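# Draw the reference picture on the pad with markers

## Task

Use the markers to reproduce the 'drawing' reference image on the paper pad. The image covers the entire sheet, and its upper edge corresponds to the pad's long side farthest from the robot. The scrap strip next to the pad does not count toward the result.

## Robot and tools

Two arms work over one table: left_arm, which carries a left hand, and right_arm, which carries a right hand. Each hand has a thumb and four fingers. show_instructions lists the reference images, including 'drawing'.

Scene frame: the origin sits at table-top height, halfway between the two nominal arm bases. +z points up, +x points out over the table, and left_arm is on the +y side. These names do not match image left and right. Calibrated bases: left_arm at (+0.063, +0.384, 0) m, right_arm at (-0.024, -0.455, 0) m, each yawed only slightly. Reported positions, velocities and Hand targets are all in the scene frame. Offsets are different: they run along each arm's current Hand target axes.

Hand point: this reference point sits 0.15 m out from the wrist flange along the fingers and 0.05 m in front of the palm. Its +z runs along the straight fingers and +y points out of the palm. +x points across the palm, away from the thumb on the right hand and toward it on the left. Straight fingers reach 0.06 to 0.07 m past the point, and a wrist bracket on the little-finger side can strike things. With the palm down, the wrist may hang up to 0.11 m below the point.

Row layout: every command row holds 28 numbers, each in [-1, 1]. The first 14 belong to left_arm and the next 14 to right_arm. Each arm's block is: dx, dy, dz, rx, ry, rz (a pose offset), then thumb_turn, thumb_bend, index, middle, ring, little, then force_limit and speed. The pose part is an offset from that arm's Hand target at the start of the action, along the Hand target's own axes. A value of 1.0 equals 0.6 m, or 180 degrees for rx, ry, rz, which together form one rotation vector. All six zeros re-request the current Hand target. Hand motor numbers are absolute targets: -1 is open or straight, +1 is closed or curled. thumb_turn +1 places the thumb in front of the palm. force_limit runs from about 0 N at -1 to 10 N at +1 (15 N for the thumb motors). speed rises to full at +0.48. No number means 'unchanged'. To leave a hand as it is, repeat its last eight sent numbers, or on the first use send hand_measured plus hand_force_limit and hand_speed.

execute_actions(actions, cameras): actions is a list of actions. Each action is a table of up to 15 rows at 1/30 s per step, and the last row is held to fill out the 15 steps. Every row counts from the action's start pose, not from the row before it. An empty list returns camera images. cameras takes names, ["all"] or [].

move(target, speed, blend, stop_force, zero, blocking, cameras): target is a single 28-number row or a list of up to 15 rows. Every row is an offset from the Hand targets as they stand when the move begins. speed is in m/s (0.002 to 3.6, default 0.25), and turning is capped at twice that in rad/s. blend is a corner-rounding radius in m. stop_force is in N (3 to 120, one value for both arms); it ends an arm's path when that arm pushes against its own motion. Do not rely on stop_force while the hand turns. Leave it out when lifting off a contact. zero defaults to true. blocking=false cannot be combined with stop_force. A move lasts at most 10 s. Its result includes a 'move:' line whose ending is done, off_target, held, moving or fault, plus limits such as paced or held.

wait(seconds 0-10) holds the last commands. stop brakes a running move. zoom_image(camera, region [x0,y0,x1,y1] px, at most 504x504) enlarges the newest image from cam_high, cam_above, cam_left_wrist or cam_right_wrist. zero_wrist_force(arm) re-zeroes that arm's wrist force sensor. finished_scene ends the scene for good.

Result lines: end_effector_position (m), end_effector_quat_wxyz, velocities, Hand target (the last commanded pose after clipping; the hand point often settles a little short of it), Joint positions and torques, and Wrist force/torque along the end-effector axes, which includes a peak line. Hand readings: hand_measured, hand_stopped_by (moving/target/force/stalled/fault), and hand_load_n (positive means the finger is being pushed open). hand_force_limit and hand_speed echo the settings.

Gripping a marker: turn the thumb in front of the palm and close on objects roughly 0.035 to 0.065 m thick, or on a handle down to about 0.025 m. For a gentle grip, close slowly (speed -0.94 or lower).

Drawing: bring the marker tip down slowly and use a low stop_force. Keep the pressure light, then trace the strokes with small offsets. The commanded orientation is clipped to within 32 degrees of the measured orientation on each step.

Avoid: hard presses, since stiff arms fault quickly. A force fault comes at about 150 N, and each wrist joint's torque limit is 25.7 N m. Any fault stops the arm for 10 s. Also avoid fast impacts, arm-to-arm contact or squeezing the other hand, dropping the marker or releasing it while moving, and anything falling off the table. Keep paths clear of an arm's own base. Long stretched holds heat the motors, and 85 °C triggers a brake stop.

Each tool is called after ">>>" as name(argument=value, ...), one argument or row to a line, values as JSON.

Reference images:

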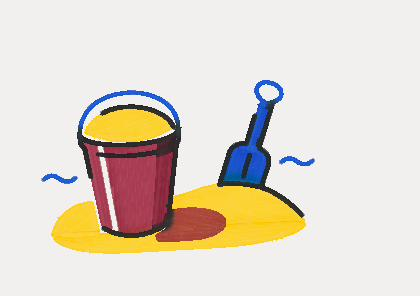

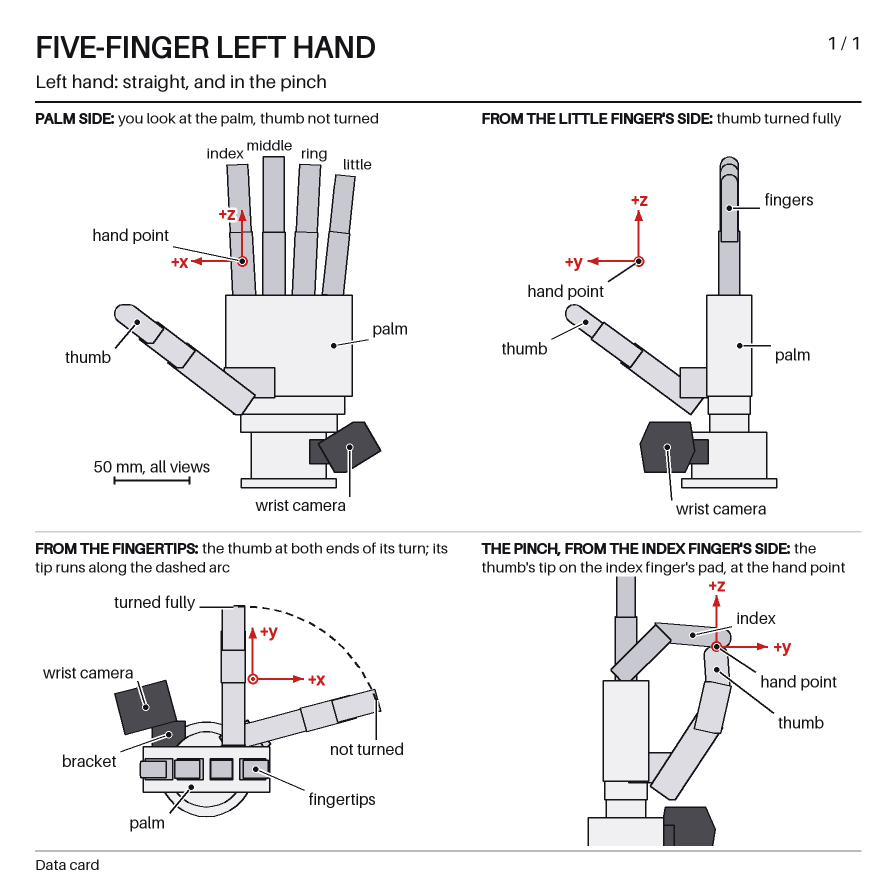

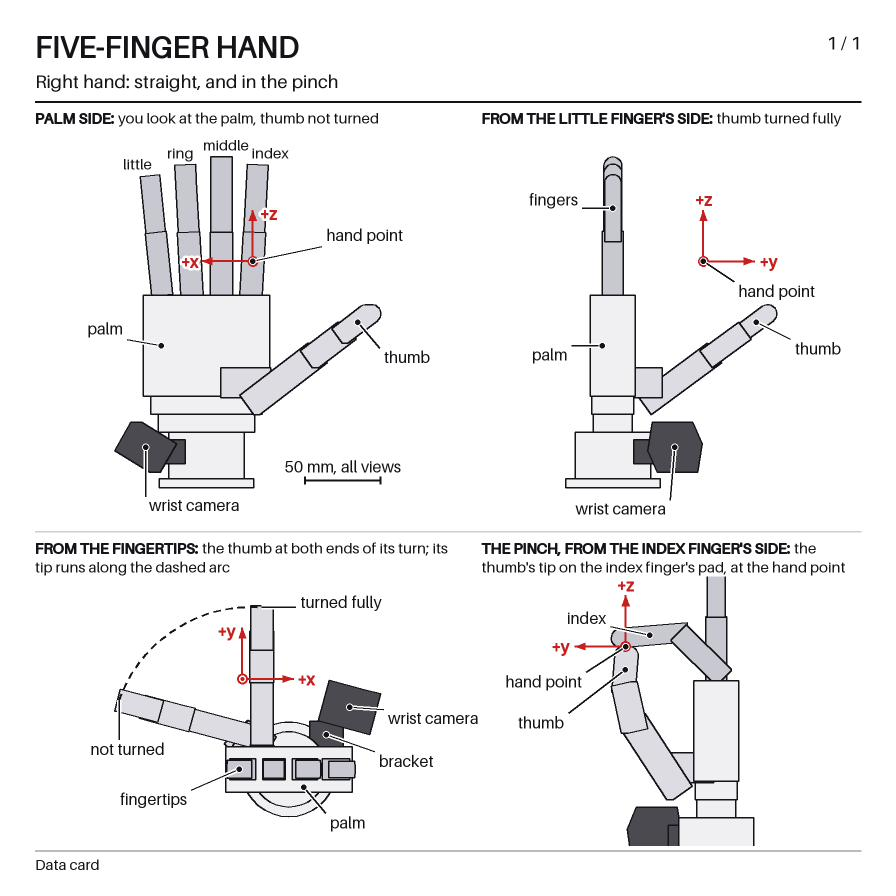

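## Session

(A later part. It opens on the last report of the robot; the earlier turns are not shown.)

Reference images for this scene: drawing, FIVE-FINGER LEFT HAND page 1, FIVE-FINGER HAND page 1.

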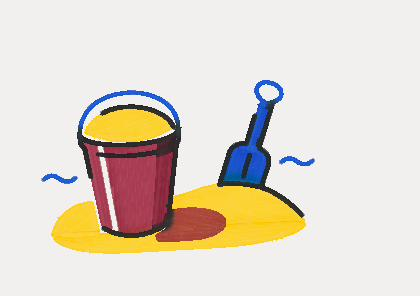

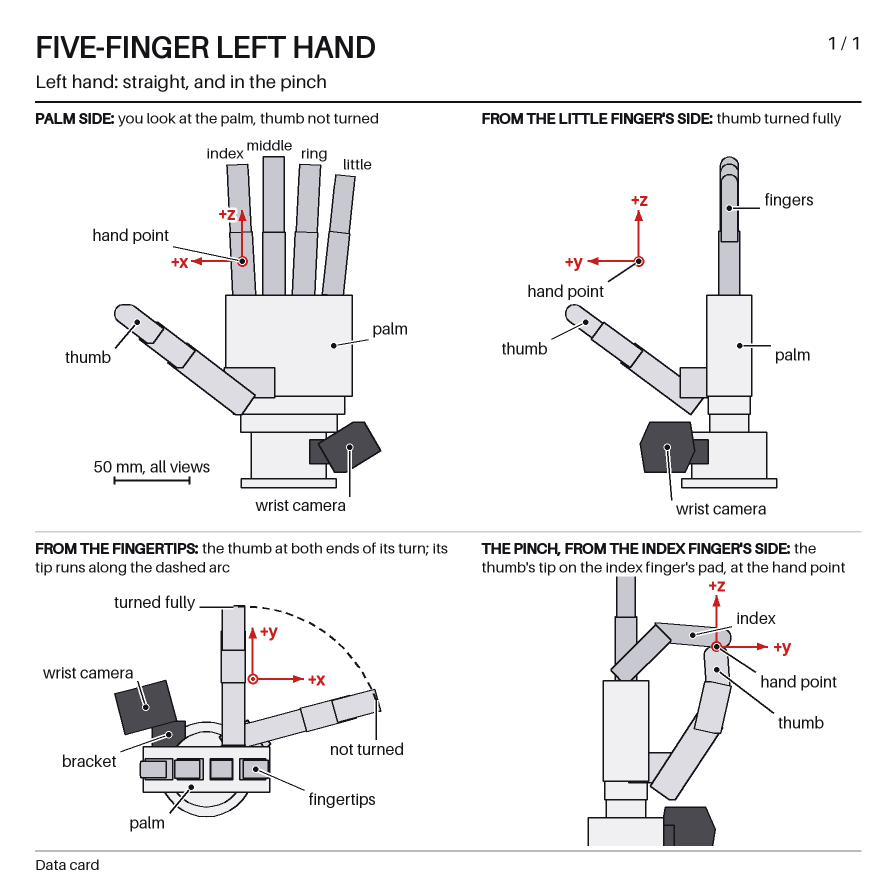

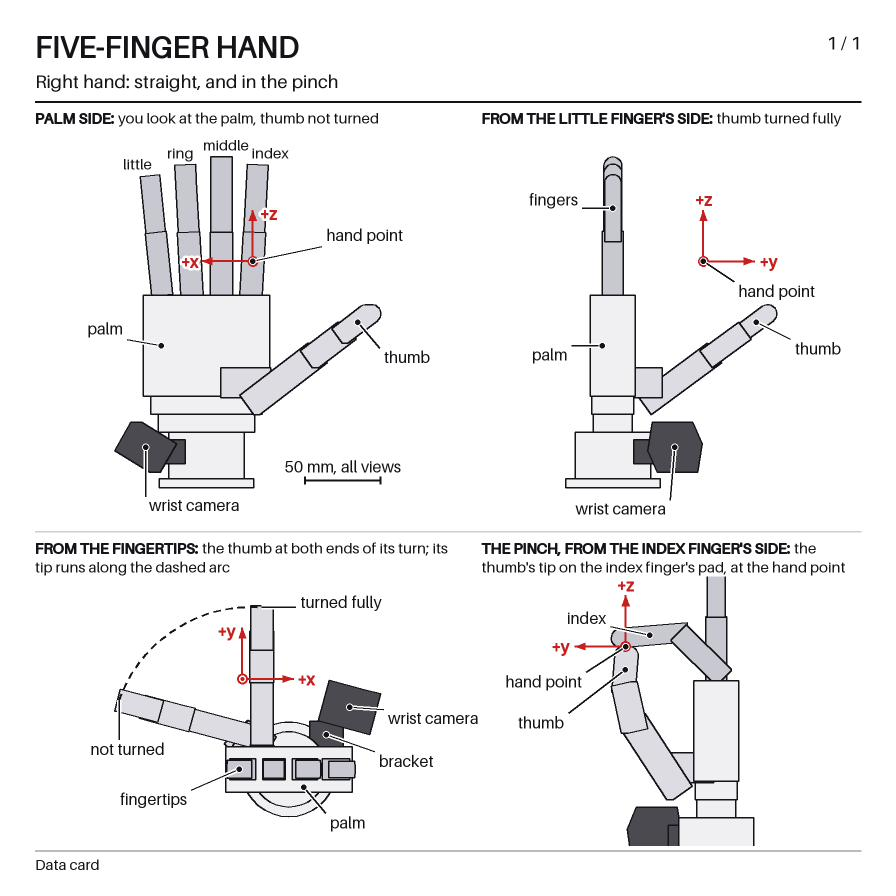

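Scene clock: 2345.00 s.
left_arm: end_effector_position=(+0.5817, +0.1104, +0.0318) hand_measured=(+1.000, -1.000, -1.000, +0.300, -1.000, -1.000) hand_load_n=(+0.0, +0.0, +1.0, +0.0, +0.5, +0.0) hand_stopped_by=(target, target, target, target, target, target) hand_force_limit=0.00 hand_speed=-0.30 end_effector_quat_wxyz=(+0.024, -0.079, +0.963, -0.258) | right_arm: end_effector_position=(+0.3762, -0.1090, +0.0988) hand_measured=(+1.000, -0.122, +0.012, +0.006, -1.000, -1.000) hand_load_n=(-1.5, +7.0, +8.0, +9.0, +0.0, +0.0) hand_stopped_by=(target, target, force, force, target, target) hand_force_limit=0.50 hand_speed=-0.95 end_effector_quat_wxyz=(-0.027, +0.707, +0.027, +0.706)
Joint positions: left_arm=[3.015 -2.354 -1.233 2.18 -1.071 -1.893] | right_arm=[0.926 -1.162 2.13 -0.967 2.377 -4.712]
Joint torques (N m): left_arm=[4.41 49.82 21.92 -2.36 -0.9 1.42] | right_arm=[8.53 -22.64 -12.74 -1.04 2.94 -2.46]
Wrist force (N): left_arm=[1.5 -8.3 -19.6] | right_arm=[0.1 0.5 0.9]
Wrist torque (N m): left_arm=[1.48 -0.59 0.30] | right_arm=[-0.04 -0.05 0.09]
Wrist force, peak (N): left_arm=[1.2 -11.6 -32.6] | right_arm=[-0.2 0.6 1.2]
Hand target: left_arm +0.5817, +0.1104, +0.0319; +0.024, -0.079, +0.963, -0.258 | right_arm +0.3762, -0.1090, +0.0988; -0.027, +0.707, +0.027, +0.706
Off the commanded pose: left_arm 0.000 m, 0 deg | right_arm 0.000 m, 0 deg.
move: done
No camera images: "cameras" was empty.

>>> move(
  target=[0, 0, 0, 0, 0, 0, 1, -1, -1, 0.3, -1, -1, 0.0, -0.3, 0.052, -0.0088, 0.285, 0.2778, 0, 0, 1, -0.12, 0.3, 0.3, -0.15, -0.15, 0.5, -0.95],
  cameras=["cam_above", "cam_high", "cam_right_wrist"],
  speed=0.15,
)

Scene clock: 2397.80 s.
left_arm: end_effector_position=(+0.5817, +0.1104, +0.0319) hand_measured=(+1.000, -1.000, -1.000, +0.300, -1.000, -1.000) hand_load_n=(+0.0, +0.0, +1.0, +0.0, +0.5, +0.0) hand_stopped_by=(target, target, target, target, target, target) hand_force_limit=0.00 hand_speed=-0.30 end_effector_quat_wxyz=(+0.024, -0.079, +0.963, -0.258) | right_arm: end_effector_position=(+0.5463, -0.0907, +0.1299) hand_measured=(+1.000, -0.122, +0.012, +0.006, -0.150, -0.150) hand_load_n=(-1.0, +7.0, +8.0, +8.5, +0.0, +0.0) hand_stopped_by=(target, target, force, force, target, target) hand_force_limit=0.50 hand_speed=-0.95 end_effector_quat_wxyz=(-0.323, +0.629, +0.323, +0.629)
Joint positions: left_arm=[3.015 -2.354 -1.233 2.18 -1.071 -1.893] | right_arm=[0.205 -1.213 2.083 -0.869 0.782 -4.713]
Joint torques (N m): left_arm=[-5.58 50.17 22.75 -2.14 -0.45 1.2] | right_arm=[-6.8 -39.78 -17.41 -3.39 -2.41 1.85]
Wrist force (N): left_arm=[1.7 -7.6 -17.7] | right_arm=[-0.1 0.2 1.2]
Wrist torque (N m): left_arm=[1.37 -0.46 0.30] | right_arm=[-0.08 0.01 0.21]
Wrist force, peak (N): left_arm=[1.2 -8.1 -19.4] | right_arm=[0.5 0.7 1.3]
Hand target: left_arm +0.5817, +0.1104, +0.0319; +0.024, -0.079, +0.963, -0.258 | right_arm +0.5463, -0.0907, +0.1299; -0.323, +0.629, +0.323, +0.629
Off the commanded pose: left_arm 0.000 m, 0 deg | right_arm 0.000 m, 0 deg.
move: done
camera_calibration:
cam_right_wrist: T_world_to_cam=[[0.765934, -0.564186, 0.308285, -0.520793], [-0.0976071, -0.575992, -0.811607, 0.101578], [0.635467, 0.591547, -0.49624, -0.115448], [0, 0, 0, 1]] pos_world=[0.482171, -0.167023, 0.185703]
Images, in order (width x height): cam_high 672x504, cam_above 672x504, cam_right_wrist 616x616.

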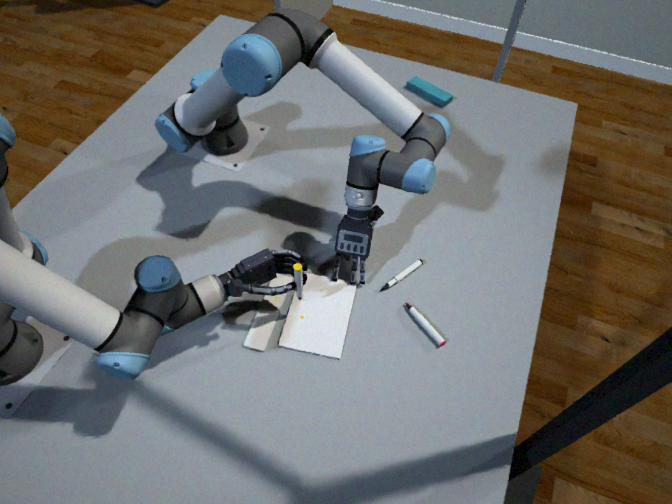

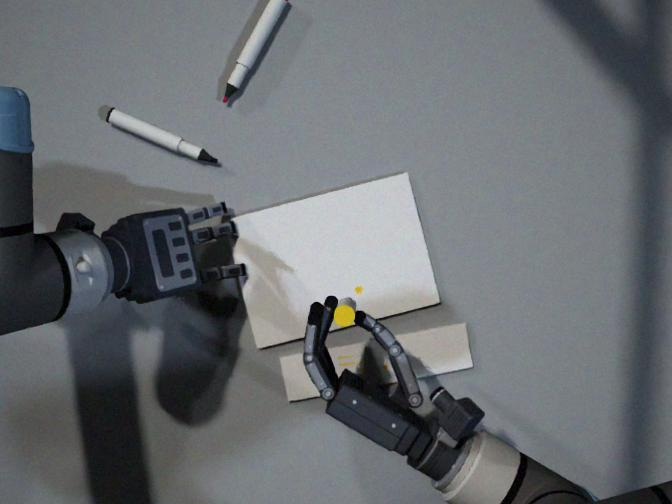

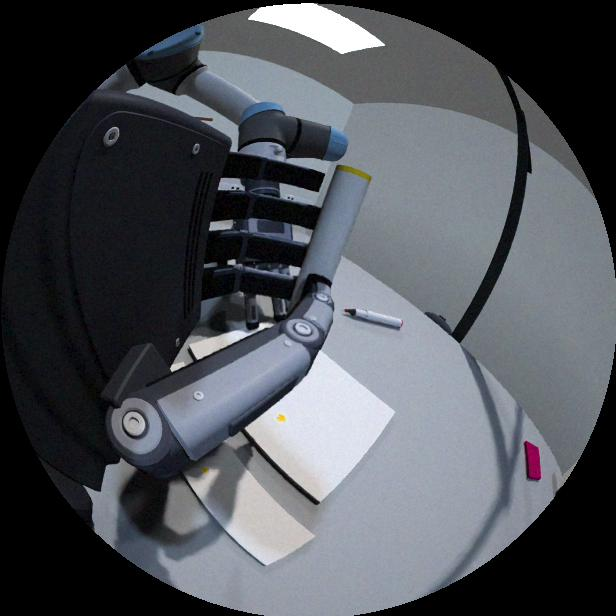

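>>> move(
  target=[
    [0, 0, 0, 0, 0, 0, 1, -1, -1, 0.3, -1, -1, 0.0, -0.3, -0.095, 0, 0, 0, 0, 0, 1, -0.12, 0.3, 0.3, -0.15, -0.15, 0.5, -0.95],
    [0, 0, 0, 0, 0, 0, 1, -1, -1, 0.3, -1, -1, 0.0, -0.3, -0.106, 0, 0, 0, 0, 0, 1, -0.12, 0.3, 0.3, -0.15, -0.15, 0.5, -0.95],
  ],
  cameras=[],
  speed=[0.06, 0.005],
  stop_force=3,
)

Scene clock: 2411.70 s.
left_arm: end_effector_position=(+0.5817, +0.1104, +0.0319) hand_measured=(+1.000, -1.000, -1.000, +0.300, -1.000, -1.000) hand_load_n=(+0.0, +0.0, +0.5, +0.0, +0.5, +0.0) hand_stopped_by=(target, target, target, target, target, target) hand_force_limit=0.00 hand_speed=-0.30 end_effector_quat_wxyz=(+0.024, -0.079, +0.963, -0.258) | right_arm: end_effector_position=(+0.5462, -0.0907, +0.0683) hand_measured=(+1.000, -0.122, +0.012, +0.006, -0.150, -0.150) hand_load_n=(-2.0, +7.0, +8.0, +9.0, +0.0, +0.0) hand_stopped_by=(target, target, force, force, target, target) hand_force_limit=0.50 hand_speed=-0.95 end_effector_quat_wxyz=(-0.323, +0.629, +0.323, +0.629)
Joint positions: left_arm=[3.015 -2.354 -1.233 2.18 -1.071 -1.893] | right_arm=[0.205 -1.076 2.112 -1.035 0.782 -4.713]
Joint torques (N m): left_arm=[-11.06 50.71 22.19 -2.17 -0.39 1.2] | right_arm=[-1.49 -42.04 -9.59 2.09 -1.14 2.59]
Wrist force (N): left_arm=[1.8 -7.5 -17.9] | right_arm=[2.9 -0.2 1.4]
Wrist torque (N m): left_arm=[1.39 -0.48 0.29] | right_arm=[-0.13 0.02 0.18]
Wrist force, peak (N): left_arm=[1.7 -7.6 -18.2] | right_arm=[4.9 -0.2 1.4]
Hand target: left_arm +0.5817, +0.1104, +0.0319; +0.024, -0.079, +0.963, -0.258 | right_arm +0.5463, -0.0907, +0.0683; -0.323, +0.629, +0.323, +0.629 (not the last commanded pose)
Off the commanded pose: left_arm 0.000 m, 0 deg | right_arm 0.002 m, 0 deg.
move: contact (right_arm); path passed 1 of 2 targets
No camera images: "cameras" was empty.

>>> move(
  target=[
    [0, 0, 0, 0, 0, 0, 1, -1, -1, 0.3, -1, -1, 0.0, -0.3, 0.0003, 0, 0, 0, 0, 0, 1, -0.12, 0.3, 0.3, -0.15, -0.15, 0.5, -0.95],
    [0, 0, 0, 0, 0, 0, 1, -1, -1, 0.3, -1, -1, 0.0, -0.3, 0.0003, 0.0236, -0.0236, 0, 0, 0, 1, -0.12, 0.3, 0.3, -0.15, -0.15, 0.5, -0.95],
  ],
  cameras=[],
  speed=0.03,
)

>>> move(
  target=[
    [0, 0, 0, 0, 0, 0, 1, -1, -1, 0.3, -1, -1, 0.0, -0.3, 0.05, 0, 0, 0, 0, 0, 1, -0.12, 0.3, 0.3, -0.15, -0.15, 0.5, -0.95],
    [0, 0, 0, 0, 0, 0, 1, -1, -1, 0.3, -1, -1, 0.0, -0.3, 0.05, -0.1, -0.1, 0, 0, 0, 1, -0.12, 0.3, 0.3, -0.15, -0.15, 0.5, -0.95],
  ],
  cameras=["cam_above", "cam_right_wrist"],
  speed=[0.08, 0.15],
)

>>> zoom_image(
  camera="cam_above",
  region=[200, 160, 460, 360],
)

>>> zoom_image(
  camera="cam_above",
  region=[310, 250, 430, 330],
)

Scene clock: 2435.07 s.
left_arm: end_effector_position=(+0.5817, +0.1104, +0.0319) hand_measured=(+1.000, -1.000, -1.000, +0.300, -1.000, -1.000) hand_load_n=(+0.0, +0.0, +0.5, +0.5, +0.5, +0.0) hand_stopped_by=(target, target, target, target, target, target) hand_force_limit=0.00 hand_speed=-0.30 end_effector_quat_wxyz=(+0.024, -0.079, +0.963, -0.258) | right_arm: end_effector_position=(+0.5495, -0.1105, +0.0685) hand_measured=(+1.000, -0.122, +0.012, +0.006, -0.150, -0.150) hand_load_n=(-1.0, +6.5, +8.0, +8.5, +0.0, +0.0) hand_stopped_by=(target, target, force, force, target, target) hand_force_limit=0.50 hand_speed=-0.95 end_effector_quat_wxyz=(-0.323, +0.629, +0.323, +0.629) end_effector_velocity=(+0.000, +0.001, +0.000) end_effector_angular_velocity=(+0.000, -0.001, -0.002)
Joint positions: left_arm=[3.015 -2.354 -1.233 2.18 -1.071 -1.893] | right_arm=[0.154 -1.085 2.129 -1.043 0.732 -4.713]
Joint velocities: left_arm=[within noise] | right_arm=[0.003 0 -0.001 0 0.005 0]
Joint torques (N m): left_arm=[-15.85 50.74 20.98 -1.52 -0.53 1.4] | right_arm=[9.03 -31.05 -16.16 -1.61 2.84 -2.16]
Wrist force (N): left_arm=[1.5 -7.7 -17.7] | right_arm=[2.0 0.0 1.4]
Wrist torque (N m): left_arm=[1.36 -0.44 0.29] | right_arm=[-0.10 0.00 0.18]
Wrist force, peak (N): left_arm=[1.6 -7.7 -18.2] | right_arm=[3.5 -0.1 1.5]
Hand target: left_arm +0.5817, +0.1104, +0.0319; +0.024, -0.079, +0.963, -0.258 | right_arm +0.5495, -0.1105, +0.0685; -0.323, +0.629, +0.323, +0.629
Off the commanded pose: left_arm 0.000 m, 0 deg | right_arm 0.000 m, 0 deg.
move: done
No camera images: "cameras" was empty.

Scene clock: 2436.73 s.
left_arm: end_effector_position=(+0.5817, +0.1104, +0.0319) hand_measured=(+1.000, -1.000, -1.000, +0.300, -1.000, -1.000) hand_load_n=(+0.0, +0.0, +0.5, +0.0, +0.5, +0.0) hand_stopped_by=(target, target, target, target, target, target) hand_force_limit=0.00 hand_speed=-0.30 end_effector_quat_wxyz=(+0.024, -0.079, +0.963, -0.258) | right_arm: end_effector_position=(+0.4659, -0.1243, +0.0986) hand_measured=(+1.000, -0.122, +0.012, +0.006, -0.150, -0.150) hand_load_n=(-1.0, +6.5, +8.0, +8.5, +0.0, +0.0) hand_stopped_by=(target, target, force, force, target, target) hand_force_limit=0.50 hand_speed=-0.95 end_effector_quat_wxyz=(-0.323, +0.629, +0.323, +0.629)
Joint positions: left_arm=[3.015 -2.354 -1.233 2.18 -1.071 -1.893] | right_arm=[0.14 -1.292 2.351 -1.058 0.717 -4.713]
Joint torques (N m): left_arm=[-14.85 50.02 21.41 -1.23 -0.4 1.34] | right_arm=[9.67 -24.63 -8.74 1.03 2.48 2.88]
Wrist force (N): left_arm=[1.6 -7.3 -17.7] | right_arm=[0.1 -0.1 0.6]
Wrist torque (N m): left_arm=[1.43 -0.46 0.28] | right_arm=[-0.13 -0.01 0.17]
Wrist force, peak (N): left_arm=[1.7 -7.6 -17.8] | right_arm=[2.0 0.0 1.2]
Hand target: left_arm +0.5817, +0.1104, +0.0319; +0.024, -0.079, +0.963, -0.258 | right_arm +0.4658, -0.1243, +0.0985; -0.323, +0.629, +0.323, +0.629
Off the commanded pose: left_arm 0.000 m, 0 deg | right_arm 0.000 m, 0 deg.
move: done
camera_calibration:
cam_right_wrist: T_world_to_cam=[[0.765929, -0.564116, 0.308424, -0.468525], [-0.0974388, -0.576031, -0.8116, 0.0488978], [0.635498, 0.591576, -0.496166, -0.0600314], [0, 0, 0, 1]] pos_world=[0.401771, -0.200623, 0.154404]
Images, in order (width x height): cam_above 672x504, cam_right_wrist 616x616.

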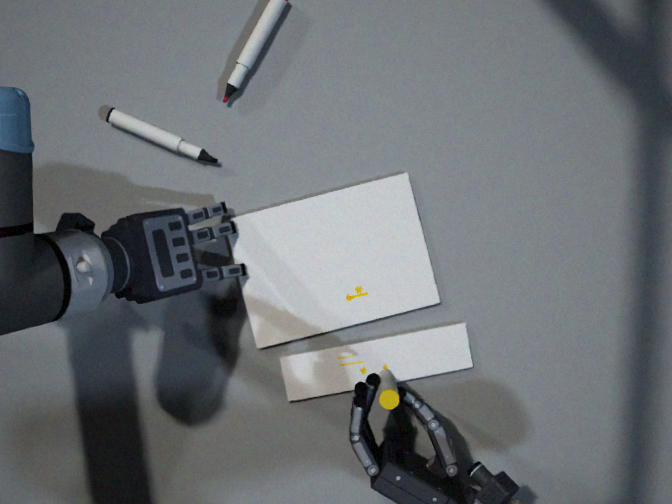

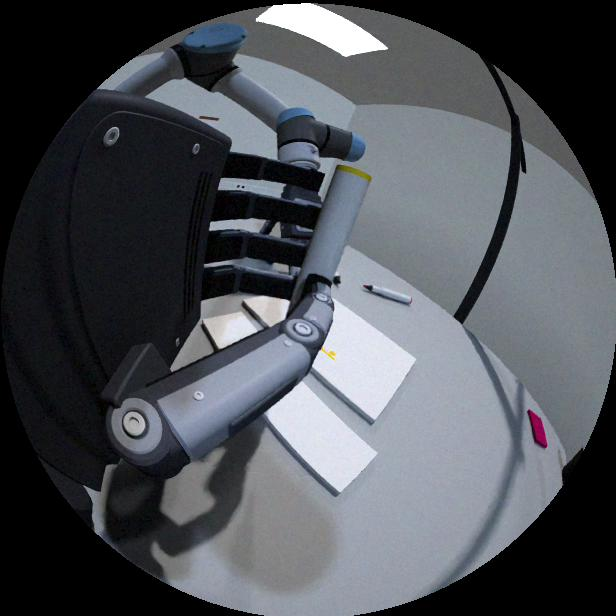

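Scaled by 1.938.

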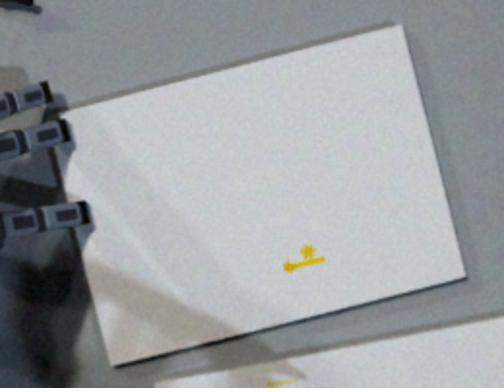

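Scaled by 4.200.

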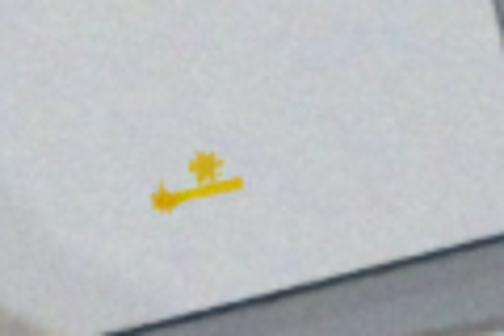

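>>> zoom_image(
  camera="cam_above",
  region=[385, 155, 425, 195],
)

>>> zoom_image(
  camera="cam_above",
  region=[420, 280, 460, 320],
)

>>> zoom_image(
  camera="cam_above",
  region=[240, 325, 280, 365],
)

>>> zoom_image(
  camera="cam_above",
  region=[210, 190, 270, 250],
)

Scaled by 12.600.

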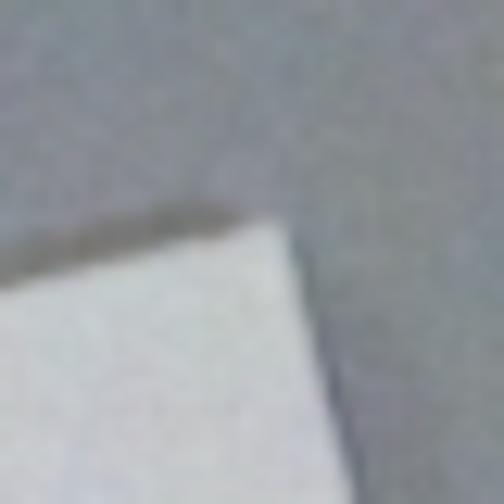

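Scaled by 12.600.

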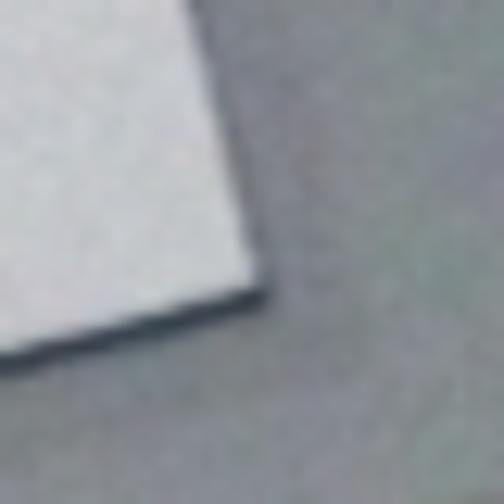

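Scaled by 12.600.

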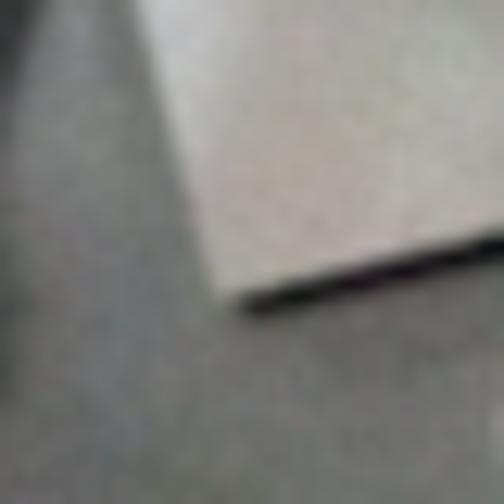

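Scaled by 8.400.

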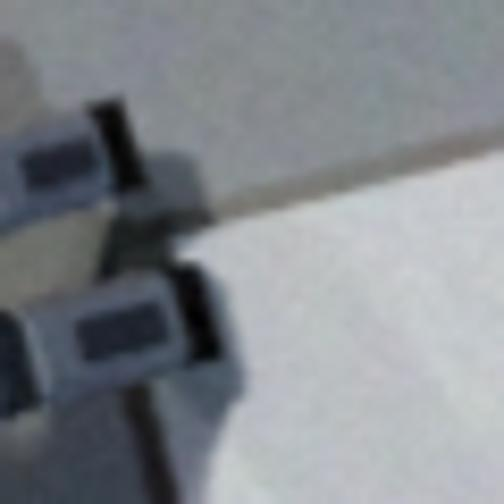

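>>> show_instructions(
)

Reference images for this scene: drawing, FIVE-FINGER LEFT HAND page 1, FIVE-FINGER HAND page 1.

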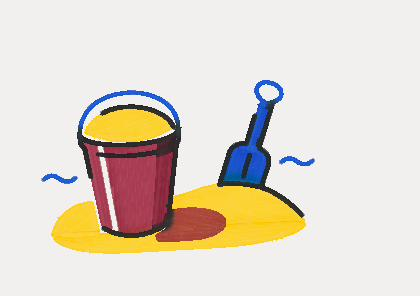

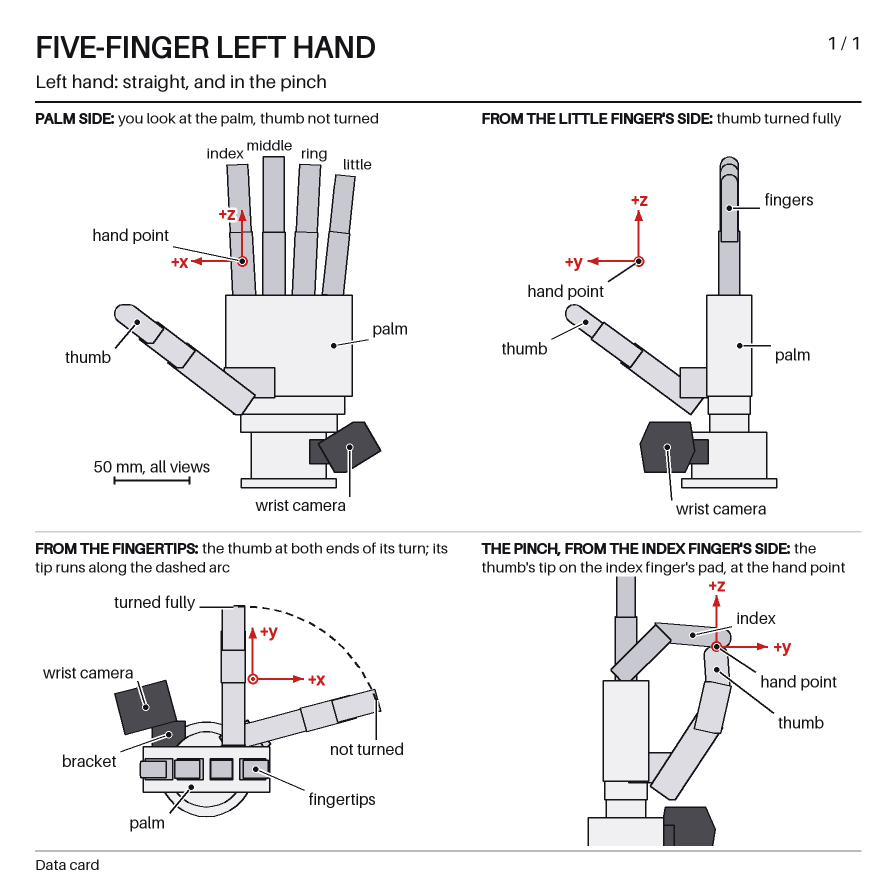

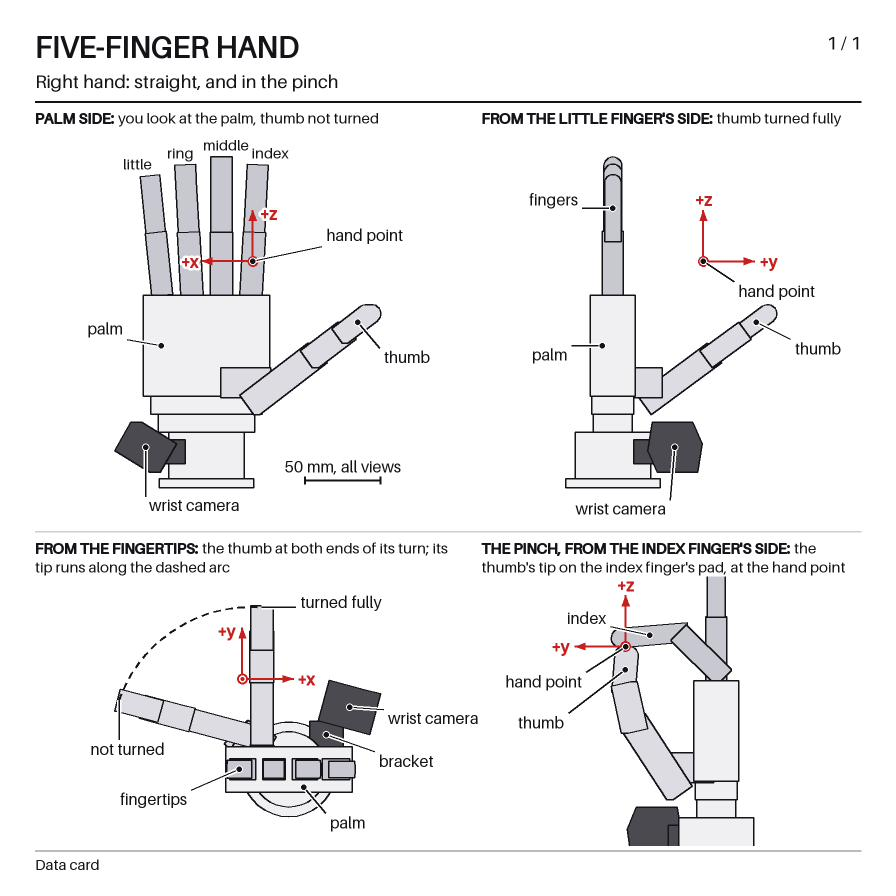

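>>> move(
  target=[0, 0, 0, 0, 0, 0, 1, -1, -1, 0.3, -1, -1, 0.0, -0.3, 0, 0.13087, 0.1383, 0, 0, 0, 1, -0.12, 0.3, 0.3, -0.15, -0.15, 0.5, -0.95],
  cameras=["cam_above"],
  speed=0.15,
)

>>> move(
  target=[0, 0, 0, 0, 0, 0, 1, -1, -1, 0.3, -1, -1, 0.0, -0.3, -0.045, 0, 0, 0, 0, 0, 1, -0.12, 0.3, 0.3, -0.15, -0.15, 0.5, -0.95],
  cameras=[],
  speed=0.08,
)

Scene clock: 2601.40 s.
left_arm: end_effector_position=(+0.5817, +0.1104, +0.0319) hand_measured=(+1.000, -1.000, -1.000, +0.300, -1.000, -1.000) hand_load_n=(+0.0, +0.0, +1.0, +0.0, +0.5, +0.0) hand_stopped_by=(target, target, target, target, target, target) hand_force_limit=0.00 hand_speed=-0.30 end_effector_quat_wxyz=(+0.024, -0.079, +0.963, -0.258) | right_arm: end_effector_position=(+0.5779, -0.1026, +0.0985) hand_measured=(+1.000, -0.122, +0.012, +0.006, -0.150, -0.150) hand_load_n=(-1.0, +6.5, +8.0, +8.5, +0.0, +0.0) hand_stopped_by=(target, target, force, force, target, target) hand_force_limit=0.50 hand_speed=-0.95 end_effector_quat_wxyz=(-0.323, +0.629, +0.323, +0.629)
Joint positions: left_arm=[3.015 -2.354 -1.233 2.18 -1.071 -1.893] | right_arm=[0.166 -1.106 2.032 -0.924 0.743 -4.713]
Joint torques (N m): left_arm=[-15.83 49.93 20.95 -1.42 -0.35 1.06] | right_arm=[-7.4 -33.88 -19.13 -3.29 -1.57 -2.78]
Wrist force (N): left_arm=[1.8 -7.8 -17.6] | right_arm=[0.1 0.1 0.5]
Wrist torque (N m): left_arm=[1.33 -0.47 0.30] | right_arm=[-0.06 -0.02 0.12]
Wrist force, peak (N): left_arm=[1.8 -7.6 -17.9] | right_arm=[0.1 1.0 1.9]
Hand target: left_arm +0.5817, +0.1104, +0.0319; +0.024, -0.079, +0.963, -0.258 | right_arm +0.5780, -0.1026, +0.0985; -0.323, +0.629, +0.323, +0.629
Off the commanded pose: left_arm 0.000 m, 0 deg | right_arm 0.000 m, 0 deg.
move: done
Images, in order (width x height): cam_above 672x504.

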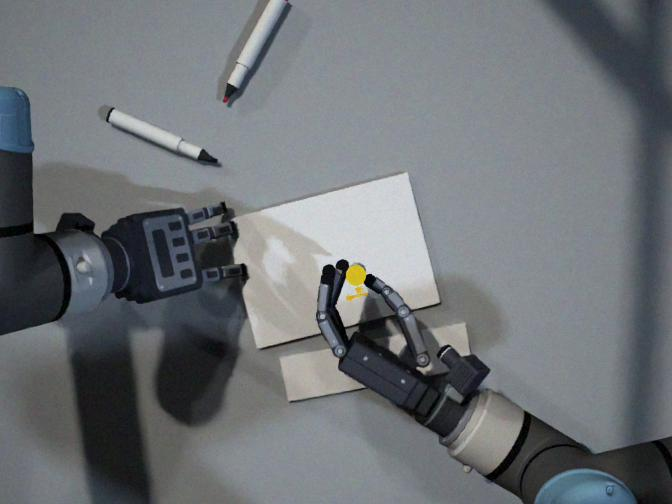

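Scene clock: 2602.17 s.
left_arm: end_effector_position=(+0.5817, +0.1104, +0.0319) hand_measured=(+1.000, -1.000, -1.000, +0.300, -1.000, -1.000) hand_load_n=(+0.0, +0.0, +1.0, +0.0, +0.5, +0.0) hand_stopped_by=(target, target, target, target, target, target) hand_force_limit=0.00 hand_speed=-0.30 end_effector_quat_wxyz=(+0.024, -0.079, +0.963, -0.258) | right_arm: end_effector_position=(+0.5779, -0.1026, +0.0714) hand_measured=(+1.000, -0.122, +0.012, +0.006, -0.150, -0.150) hand_load_n=(-1.0, +7.0, +8.0, +9.0, +0.0, +0.0) hand_stopped_by=(target, target, force, force, target, target) hand_force_limit=0.50 hand_speed=-0.95 end_effector_quat_wxyz=(-0.323, +0.629, +0.323, +0.629) end_effector_velocity=(+0.000, +0.000, +0.001) end_effector_angular_velocity=(+0.000, +0.002, +0.000)
Joint positions: left_arm=[3.015 -2.354 -1.233 2.18 -1.071 -1.893] | right_arm=[0.166 -1.048 2.042 -0.992 0.743 -4.713]
Joint velocities: left_arm=[within noise] | right_arm=[0 -0.003 -0.001 0.005 -0.001 0.001]
Joint torques (N m): left_arm=[-15.33 49.64 21.7 -1.5 -0.49 0.99] | right_arm=[-5.34 -45.28 -16.83 1.31 -2.31 2.18]
Wrist force (N): left_arm=[1.6 -7.4 -17.8] | right_arm=[0.2 -0.1 1.0]
Wrist torque (N m): left_arm=[1.40 -0.46 0.28] | right_arm=[-0.12 -0.03 0.17]
Wrist force, peak (N): left_arm=[1.4 -7.5 -17.9] | right_arm=[0.9 -0.1 1.0]
Hand target: left_arm +0.5817, +0.1104, +0.0319; +0.024, -0.079, +0.963, -0.258 | right_arm +0.5780, -0.1026, +0.0715; -0.323, +0.629, +0.323, +0.629
Off the commanded pose: left_arm 0.000 m, 0 deg | right_arm 0.000 m, 0 deg.
move: done
No camera images: "cameras" was empty.

>>> move(
  target=[
    [0,0,0,0,0,0,1,-1,-1,0.3,-1,-1,0.0,-0.3,-0.0052,0,0,0,0,0,1,-0.12,0.3,0.3,-0.15,-0.15,0.5,-0.95],
    [0,0,0,0,0,0,1,-1,-1,0.3,-1,-1,0.0,-0.3,-0.0052,-0.02003,0.02003,0,0,0,1,-0.12,0.3,0.3,-0.15,-0.15,0.5,-0.95],
    [0,0,0,0,0,0,1,-1,-1,0.3,-1,-1,0.0,-0.3,-0.0052,-0.02475,0.01886,0,0,0,1,-0.12,0.3,0.3,-0.15,-0.15,0.5,-0.95],
    [0,0,0,0,0,0,1,-1,-1,0.3,-1,-1,0.0,-0.3,-0.0052,-0.00236,-0.00354,0,0,0,1,-0.12,0.3,0.3,-0.15,-0.15,0.5,-0.95],
    [0,0,0,0,0,0,1,-1,-1,0.3,-1,-1,0.0,-0.3,-0.0052,-0.00354,-0.00825,0,0,0,1,-0.12,0.3,0.3,-0.15,-0.15,0.5,-0.95],
    [0,0,0,0,0,0,1,-1,-1,0.3,-1,-1,0.0,-0.3,-0.0052,-0.0383,0.02652,0,0,0,1,-0.12,0.3,0.3,-0.15,-0.15,0.5,-0.95],
    [0,0,0,0,0,0,1,-1,-1,0.3,-1,-1,0.0,-0.3,-0.0052,-0.0495,0.03182,0,0,0,1,-0.12,0.3,0.3,-0.15,-0.15,0.5,-0.95],
    [0,0,0,0,0,0,1,-1,-1,0.3,-1,-1,0.0,-0.3,-0.0052,-0.00177,-0.01591,0,0,0,1,-0.12,0.3,0.3,-0.15,-0.15,0.5,-0.95],
    [0,0,0,0,0,0,1,-1,-1,0.3,-1,-1,0.0,-0.3,-0.0052,-0.00059,-0.02298,0,0,0,1,-0.12,0.3,0.3,-0.15,-0.15,0.5,-0.95],
    [0,0,0,0,0,0,1,-1,-1,0.3,-1,-1,0.0,-0.3,-0.0052,-0.05834,0.03477,0,0,0,1,-0.12,0.3,0.3,-0.15,-0.15,0.5,-0.95],
    [0,0,0,0,0,0,1,-1,-1,0.3,-1,-1,0.0,-0.3,-0.0052,-0.06364,0.03418,0,0,0,1,-0.12,0.3,0.3,-0.15,-0.15,0.5,-0.95],
    [0,0,0,0,0,0,1,-1,-1,0.3,-1,-1,0.0,-0.3,-0.0052,0,-0.02946,0,0,0,1,-0.12,0.3,0.3,-0.15,-0.15,0.5,-0.95],
    [0,0,0,0,0,0,1,-1,-1,0.3,-1,-1,0.0,-0.3,-0.0052,0.00059,-0.03594,0,0,0,1,-0.12,0.3,0.3,-0.15,-0.15,0.5,-0.95],
    [0,0,0,0,0,0,1,-1,-1,0.3,-1,-1,0.0,-0.3,-0.0052,-0.06718,0.03182,0,0,0,1,-0.12,0.3,0.3,-0.15,-0.15,0.5,-0.95],
    [0,0,0,0,0,0,1,-1,-1,0.3,-1,-1,0.0,-0.3,-0.0052,-0.07071,0.02946,0,0,0,1,-0.12,0.3,0.3,-0.15,-0.15,0.5,-0.95],
  ],
  cameras=["cam_above"],
  speed=0.06,
  blend=[0, 0.001, 0.001, 0.001, 0.001, 0.001, 0.001, 0.001, 0.001, 0.001, 0.001, 0.001, 0.001, 0.001, 0.001],
)

Scene clock: 2635.33 s.
left_arm: end_effector_position=(+0.5817, +0.1104, +0.0319) hand_measured=(+1.000, -1.000, -1.000, +0.300, -1.000, -1.000) hand_load_n=(+0.0, +0.0, +0.5, +0.0, +0.5, +0.0) hand_stopped_by=(target, target, target, target, target, target) hand_force_limit=0.00 hand_speed=-0.30 end_effector_quat_wxyz=(+0.024, -0.079, +0.963, -0.258) | right_arm: end_effector_position=(+0.5537, -0.0635, +0.0683) hand_measured=(+1.000, -0.122, +0.012, +0.006, -0.150, -0.150) hand_load_n=(+0.5, +5.5, +5.0, +8.5, +0.0, +0.0) hand_stopped_by=(target, target, force, force, target, target) hand_force_limit=0.50 hand_speed=-0.95 end_effector_quat_wxyz=(-0.323, +0.629, +0.323, +0.629)
Joint positions: left_arm=[3.015 -2.354 -1.233 2.18 -1.071 -1.893] | right_arm=[0.266 -1.047 2.053 -1.006 0.844 -4.713]
Joint torques (N m): left_arm=[-15.36 49.82 21.52 -0.84 -0.3 0.99] | right_arm=[-5.81 -32.28 -20.98 -1.74 -2.62 1.42]
Wrist force (N): left_arm=[1.4 -7.7 -17.7] | right_arm=[1.2 -0.2 1.2]
Wrist torque (N m): left_arm=[1.35 -0.41 0.28] | right_arm=[-0.09 0.02 0.13]
Wrist force, peak (N): left_arm=[1.8 -7.6 -18.0] | right_arm=[5.6 -1.7 2.7]
Hand target: left_arm +0.5817, +0.1104, +0.0319; +0.024, -0.079, +0.963, -0.258 | right_arm +0.5538, -0.0635, +0.0684; -0.323, +0.629, +0.323, +0.629
Off the commanded pose: left_arm 0.000 m, 0 deg | right_arm 0.000 m, 0 deg.
move: done
Images, in order (width x height): cam_above 672x504.

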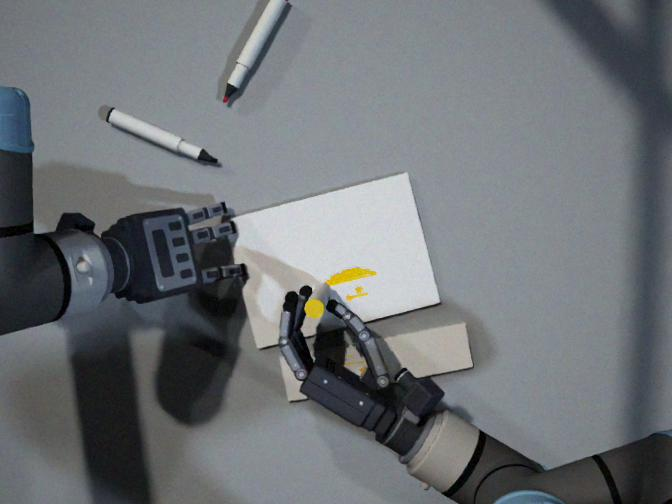

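>>> zoom_image(
  camera="cam_above",
  region=[300, 240, 420, 320],
)

Scaled by 4.200.

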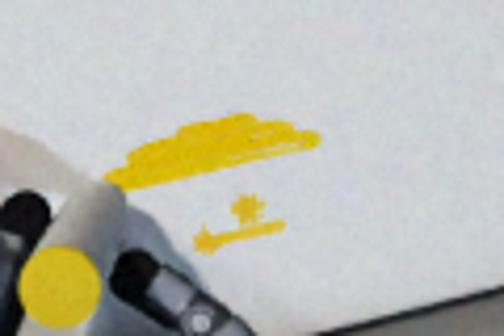

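>>> move(
  target=[
    [0,0,0,0,0,0,1,-1,-1,0.3,-1,-1,0.0,-0.3,0.05,0,0,0,0,0,1,-0.12,0.3,0.3,-0.15,-0.15,0.5,-0.95],
    [0,0,0,0,0,0,1,-1,-1,0.3,-1,-1,0.0,-0.3,0.05,-0.12,-0.12,0,0,0,1,-0.12,0.3,0.3,-0.15,-0.15,0.5,-0.95],
  ],
  cameras=["cam_above"],
  speed=[0.08, 0.2],
)

>>> zoom_image(
  camera="cam_above",
  region=[300, 240, 400, 320],
)

Scene clock: 2668.37 s.
left_arm: end_effector_position=(+0.5817, +0.1104, +0.0319) hand_measured=(+1.000, -1.000, -1.000, +0.300, -1.000, -1.000) hand_load_n=(-0.5, +0.0, +0.5, +0.0, +0.5, +0.0) hand_stopped_by=(target, target, target, target, target, target) hand_force_limit=0.00 hand_speed=-0.30 end_effector_quat_wxyz=(+0.024, -0.079, +0.963, -0.258) | right_arm: end_effector_position=(+0.4534, -0.0801, +0.0984) hand_measured=(+1.000, -0.122, +0.012, +0.006, -0.150, -0.150) hand_load_n=(+0.5, +5.5, +4.0, +8.5, +0.0, +0.0) hand_stopped_by=(target, target, force, force, target, target) hand_force_limit=0.50 hand_speed=-0.95 end_effector_quat_wxyz=(-0.323, +0.629, +0.323, +0.629)
Joint positions: left_arm=[3.015 -2.354 -1.233 2.18 -1.071 -1.893] | right_arm=[0.285 -1.269 2.313 -1.044 0.862 -4.713]
Joint torques (N m): left_arm=[-15.46 49.43 19.58 -0.11 -0.84 0.38] | right_arm=[-8.05 -29.5 -7.09 0.48 -2.89 2.71]
Wrist force (N): left_arm=[1.6 -7.6 -17.6] | right_arm=[-0.1 0.2 1.3]
Wrist torque (N m): left_arm=[1.35 -0.45 0.29] | right_arm=[-0.12 -0.04 0.11]
Wrist force, peak (N): left_arm=[1.7 -7.9 -18.0] | right_arm=[1.5 -0.1 1.6]
Hand target: left_arm +0.5817, +0.1104, +0.0319; +0.024, -0.079, +0.963, -0.258 | right_arm +0.4533, -0.0801, +0.0984; -0.323, +0.629, +0.323, +0.629
Off the commanded pose: left_arm 0.000 m, 0 deg | right_arm 0.000 m, 0 deg.
move: done
Images, in order (width x height): cam_above 672x504.

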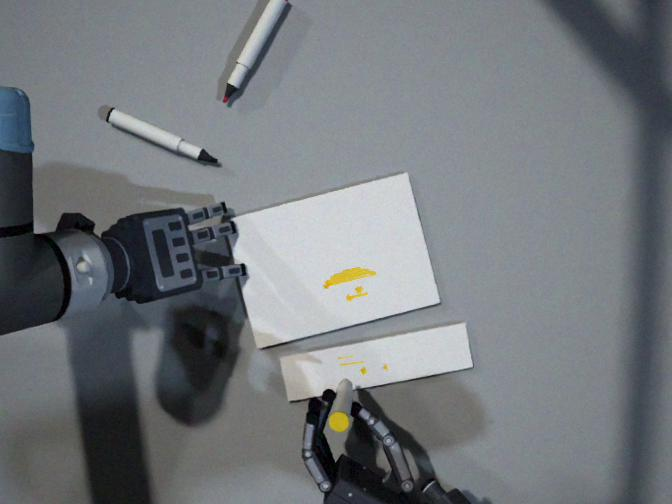

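Scaled by 5.040.

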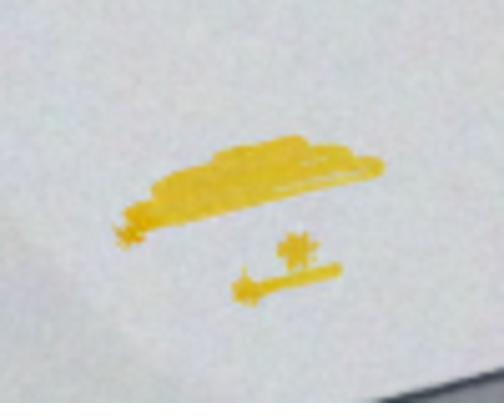

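>>> move(
  target=[0,0,0,0,0,0,1,-1,-1,0.3,-1,-1,0.0,-0.3,0,0,0,0,0,0,1,-0.12,0.4,0.4,-0.15,-0.15,0.8,-0.96],
  cameras=["cam_right_wrist", "cam_above"],
)

>>> zoom_image(
  camera="cam_right_wrist",
  region=[200, 150, 480, 430],
)

>>> zoom_image(
  camera="cam_above",
  region=[280, 350, 420, 490],
)

Scene clock: 2783.87 s.
left_arm: end_effector_position=(+0.5817, +0.1104, +0.0319) hand_measured=(+1.000, -1.000, -1.000, +0.300, -1.000, -1.000) hand_load_n=(+0.0, +0.0, +0.5, +0.0, +0.5, +0.0) hand_stopped_by=(target, target, target, target, target, target) hand_force_limit=0.00 hand_speed=-0.30 end_effector_quat_wxyz=(+0.024, -0.079, +0.963, -0.258) | right_arm: end_effector_position=(+0.4533, -0.0801, +0.0984) hand_measured=(+1.000, -0.122, +0.024, +0.006, -0.150, -0.150) hand_load_n=(-1.0, +7.5, +9.0, +8.5, +0.0, +0.0) hand_stopped_by=(target, target, force, force, target, target) hand_force_limit=0.80 hand_speed=-0.96 end_effector_quat_wxyz=(-0.323, +0.629, +0.323, +0.629)
Joint positions: left_arm=[3.015 -2.354 -1.233 2.18 -1.071 -1.893] | right_arm=[0.285 -1.269 2.313 -1.044 0.862 -4.713]
Joint torques (N m): left_arm=[-15.51 48.91 20.2 -0.06 -0.78 0.38] | right_arm=[-7.1 -35.7 -3.22 -2.59 -2.79 2.71]
Wrist force (N): left_arm=[1.6 -7.2 -17.7] | right_arm=[0.0 0.0 1.3]
Wrist torque (N m): left_arm=[1.42 -0.44 0.27] | right_arm=[-0.16 -0.05 0.11]
Wrist force, peak (N): left_arm=[1.7 -7.8 -17.8] | right_arm=[0.1 0.0 1.5]
Hand target: left_arm +0.5817, +0.1104, +0.0319; +0.024, -0.079, +0.963, -0.258 | right_arm +0.4533, -0.0801, +0.0984; -0.323, +0.629, +0.323, +0.629
Off the commanded pose: left_arm 0.000 m, 0 deg | right_arm 0.000 m, 0 deg.
move: done
camera_calibration:
cam_right_wrist: T_world_to_cam=[[0.765914, -0.564204, 0.3083, -0.433867], [-0.0975553, -0.575944, -0.811647, 0.0730336], [0.635498, 0.591576, -0.496165, -0.0782711], [0, 0, 0, 1]] pos_world=[0.389171, -0.156423, 0.154204]
Images, in order (width x height): cam_above 672x504, cam_right_wrist 616x616.

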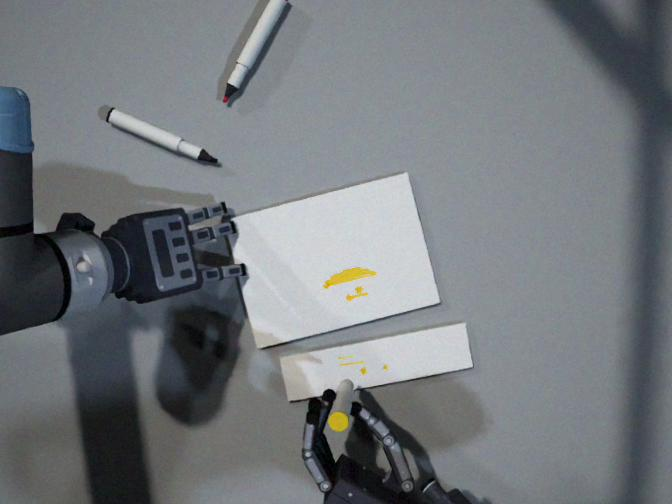

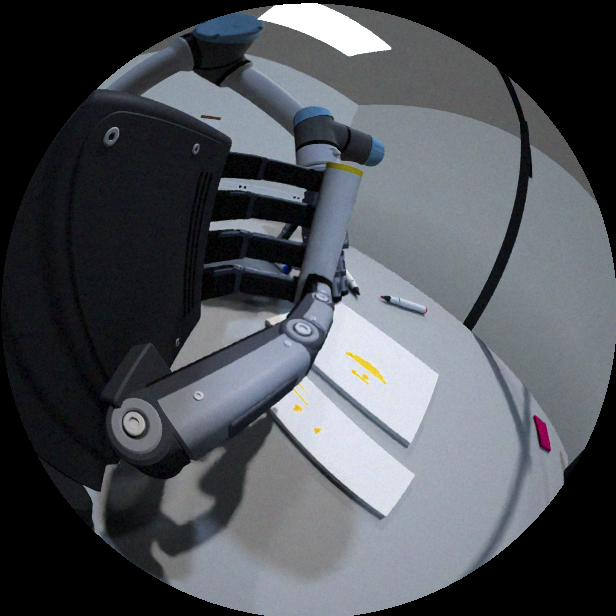

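Scaled by 1.800 from the camera's 616x616 image, which has a finer 880x880 frame.

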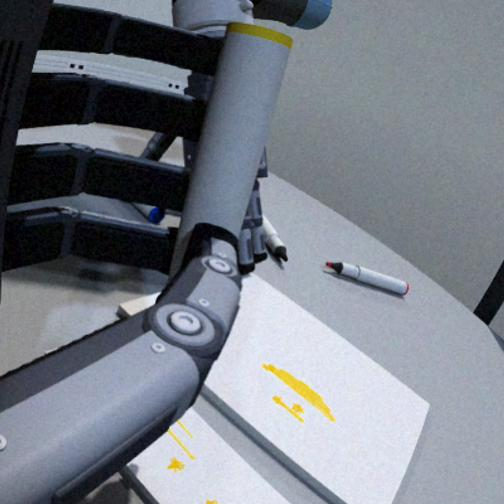

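Scaled by 3.600.

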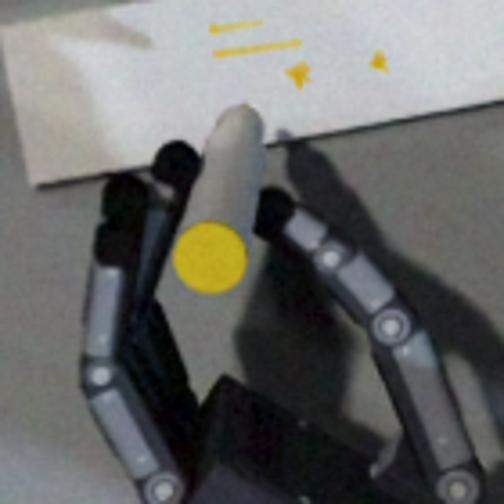

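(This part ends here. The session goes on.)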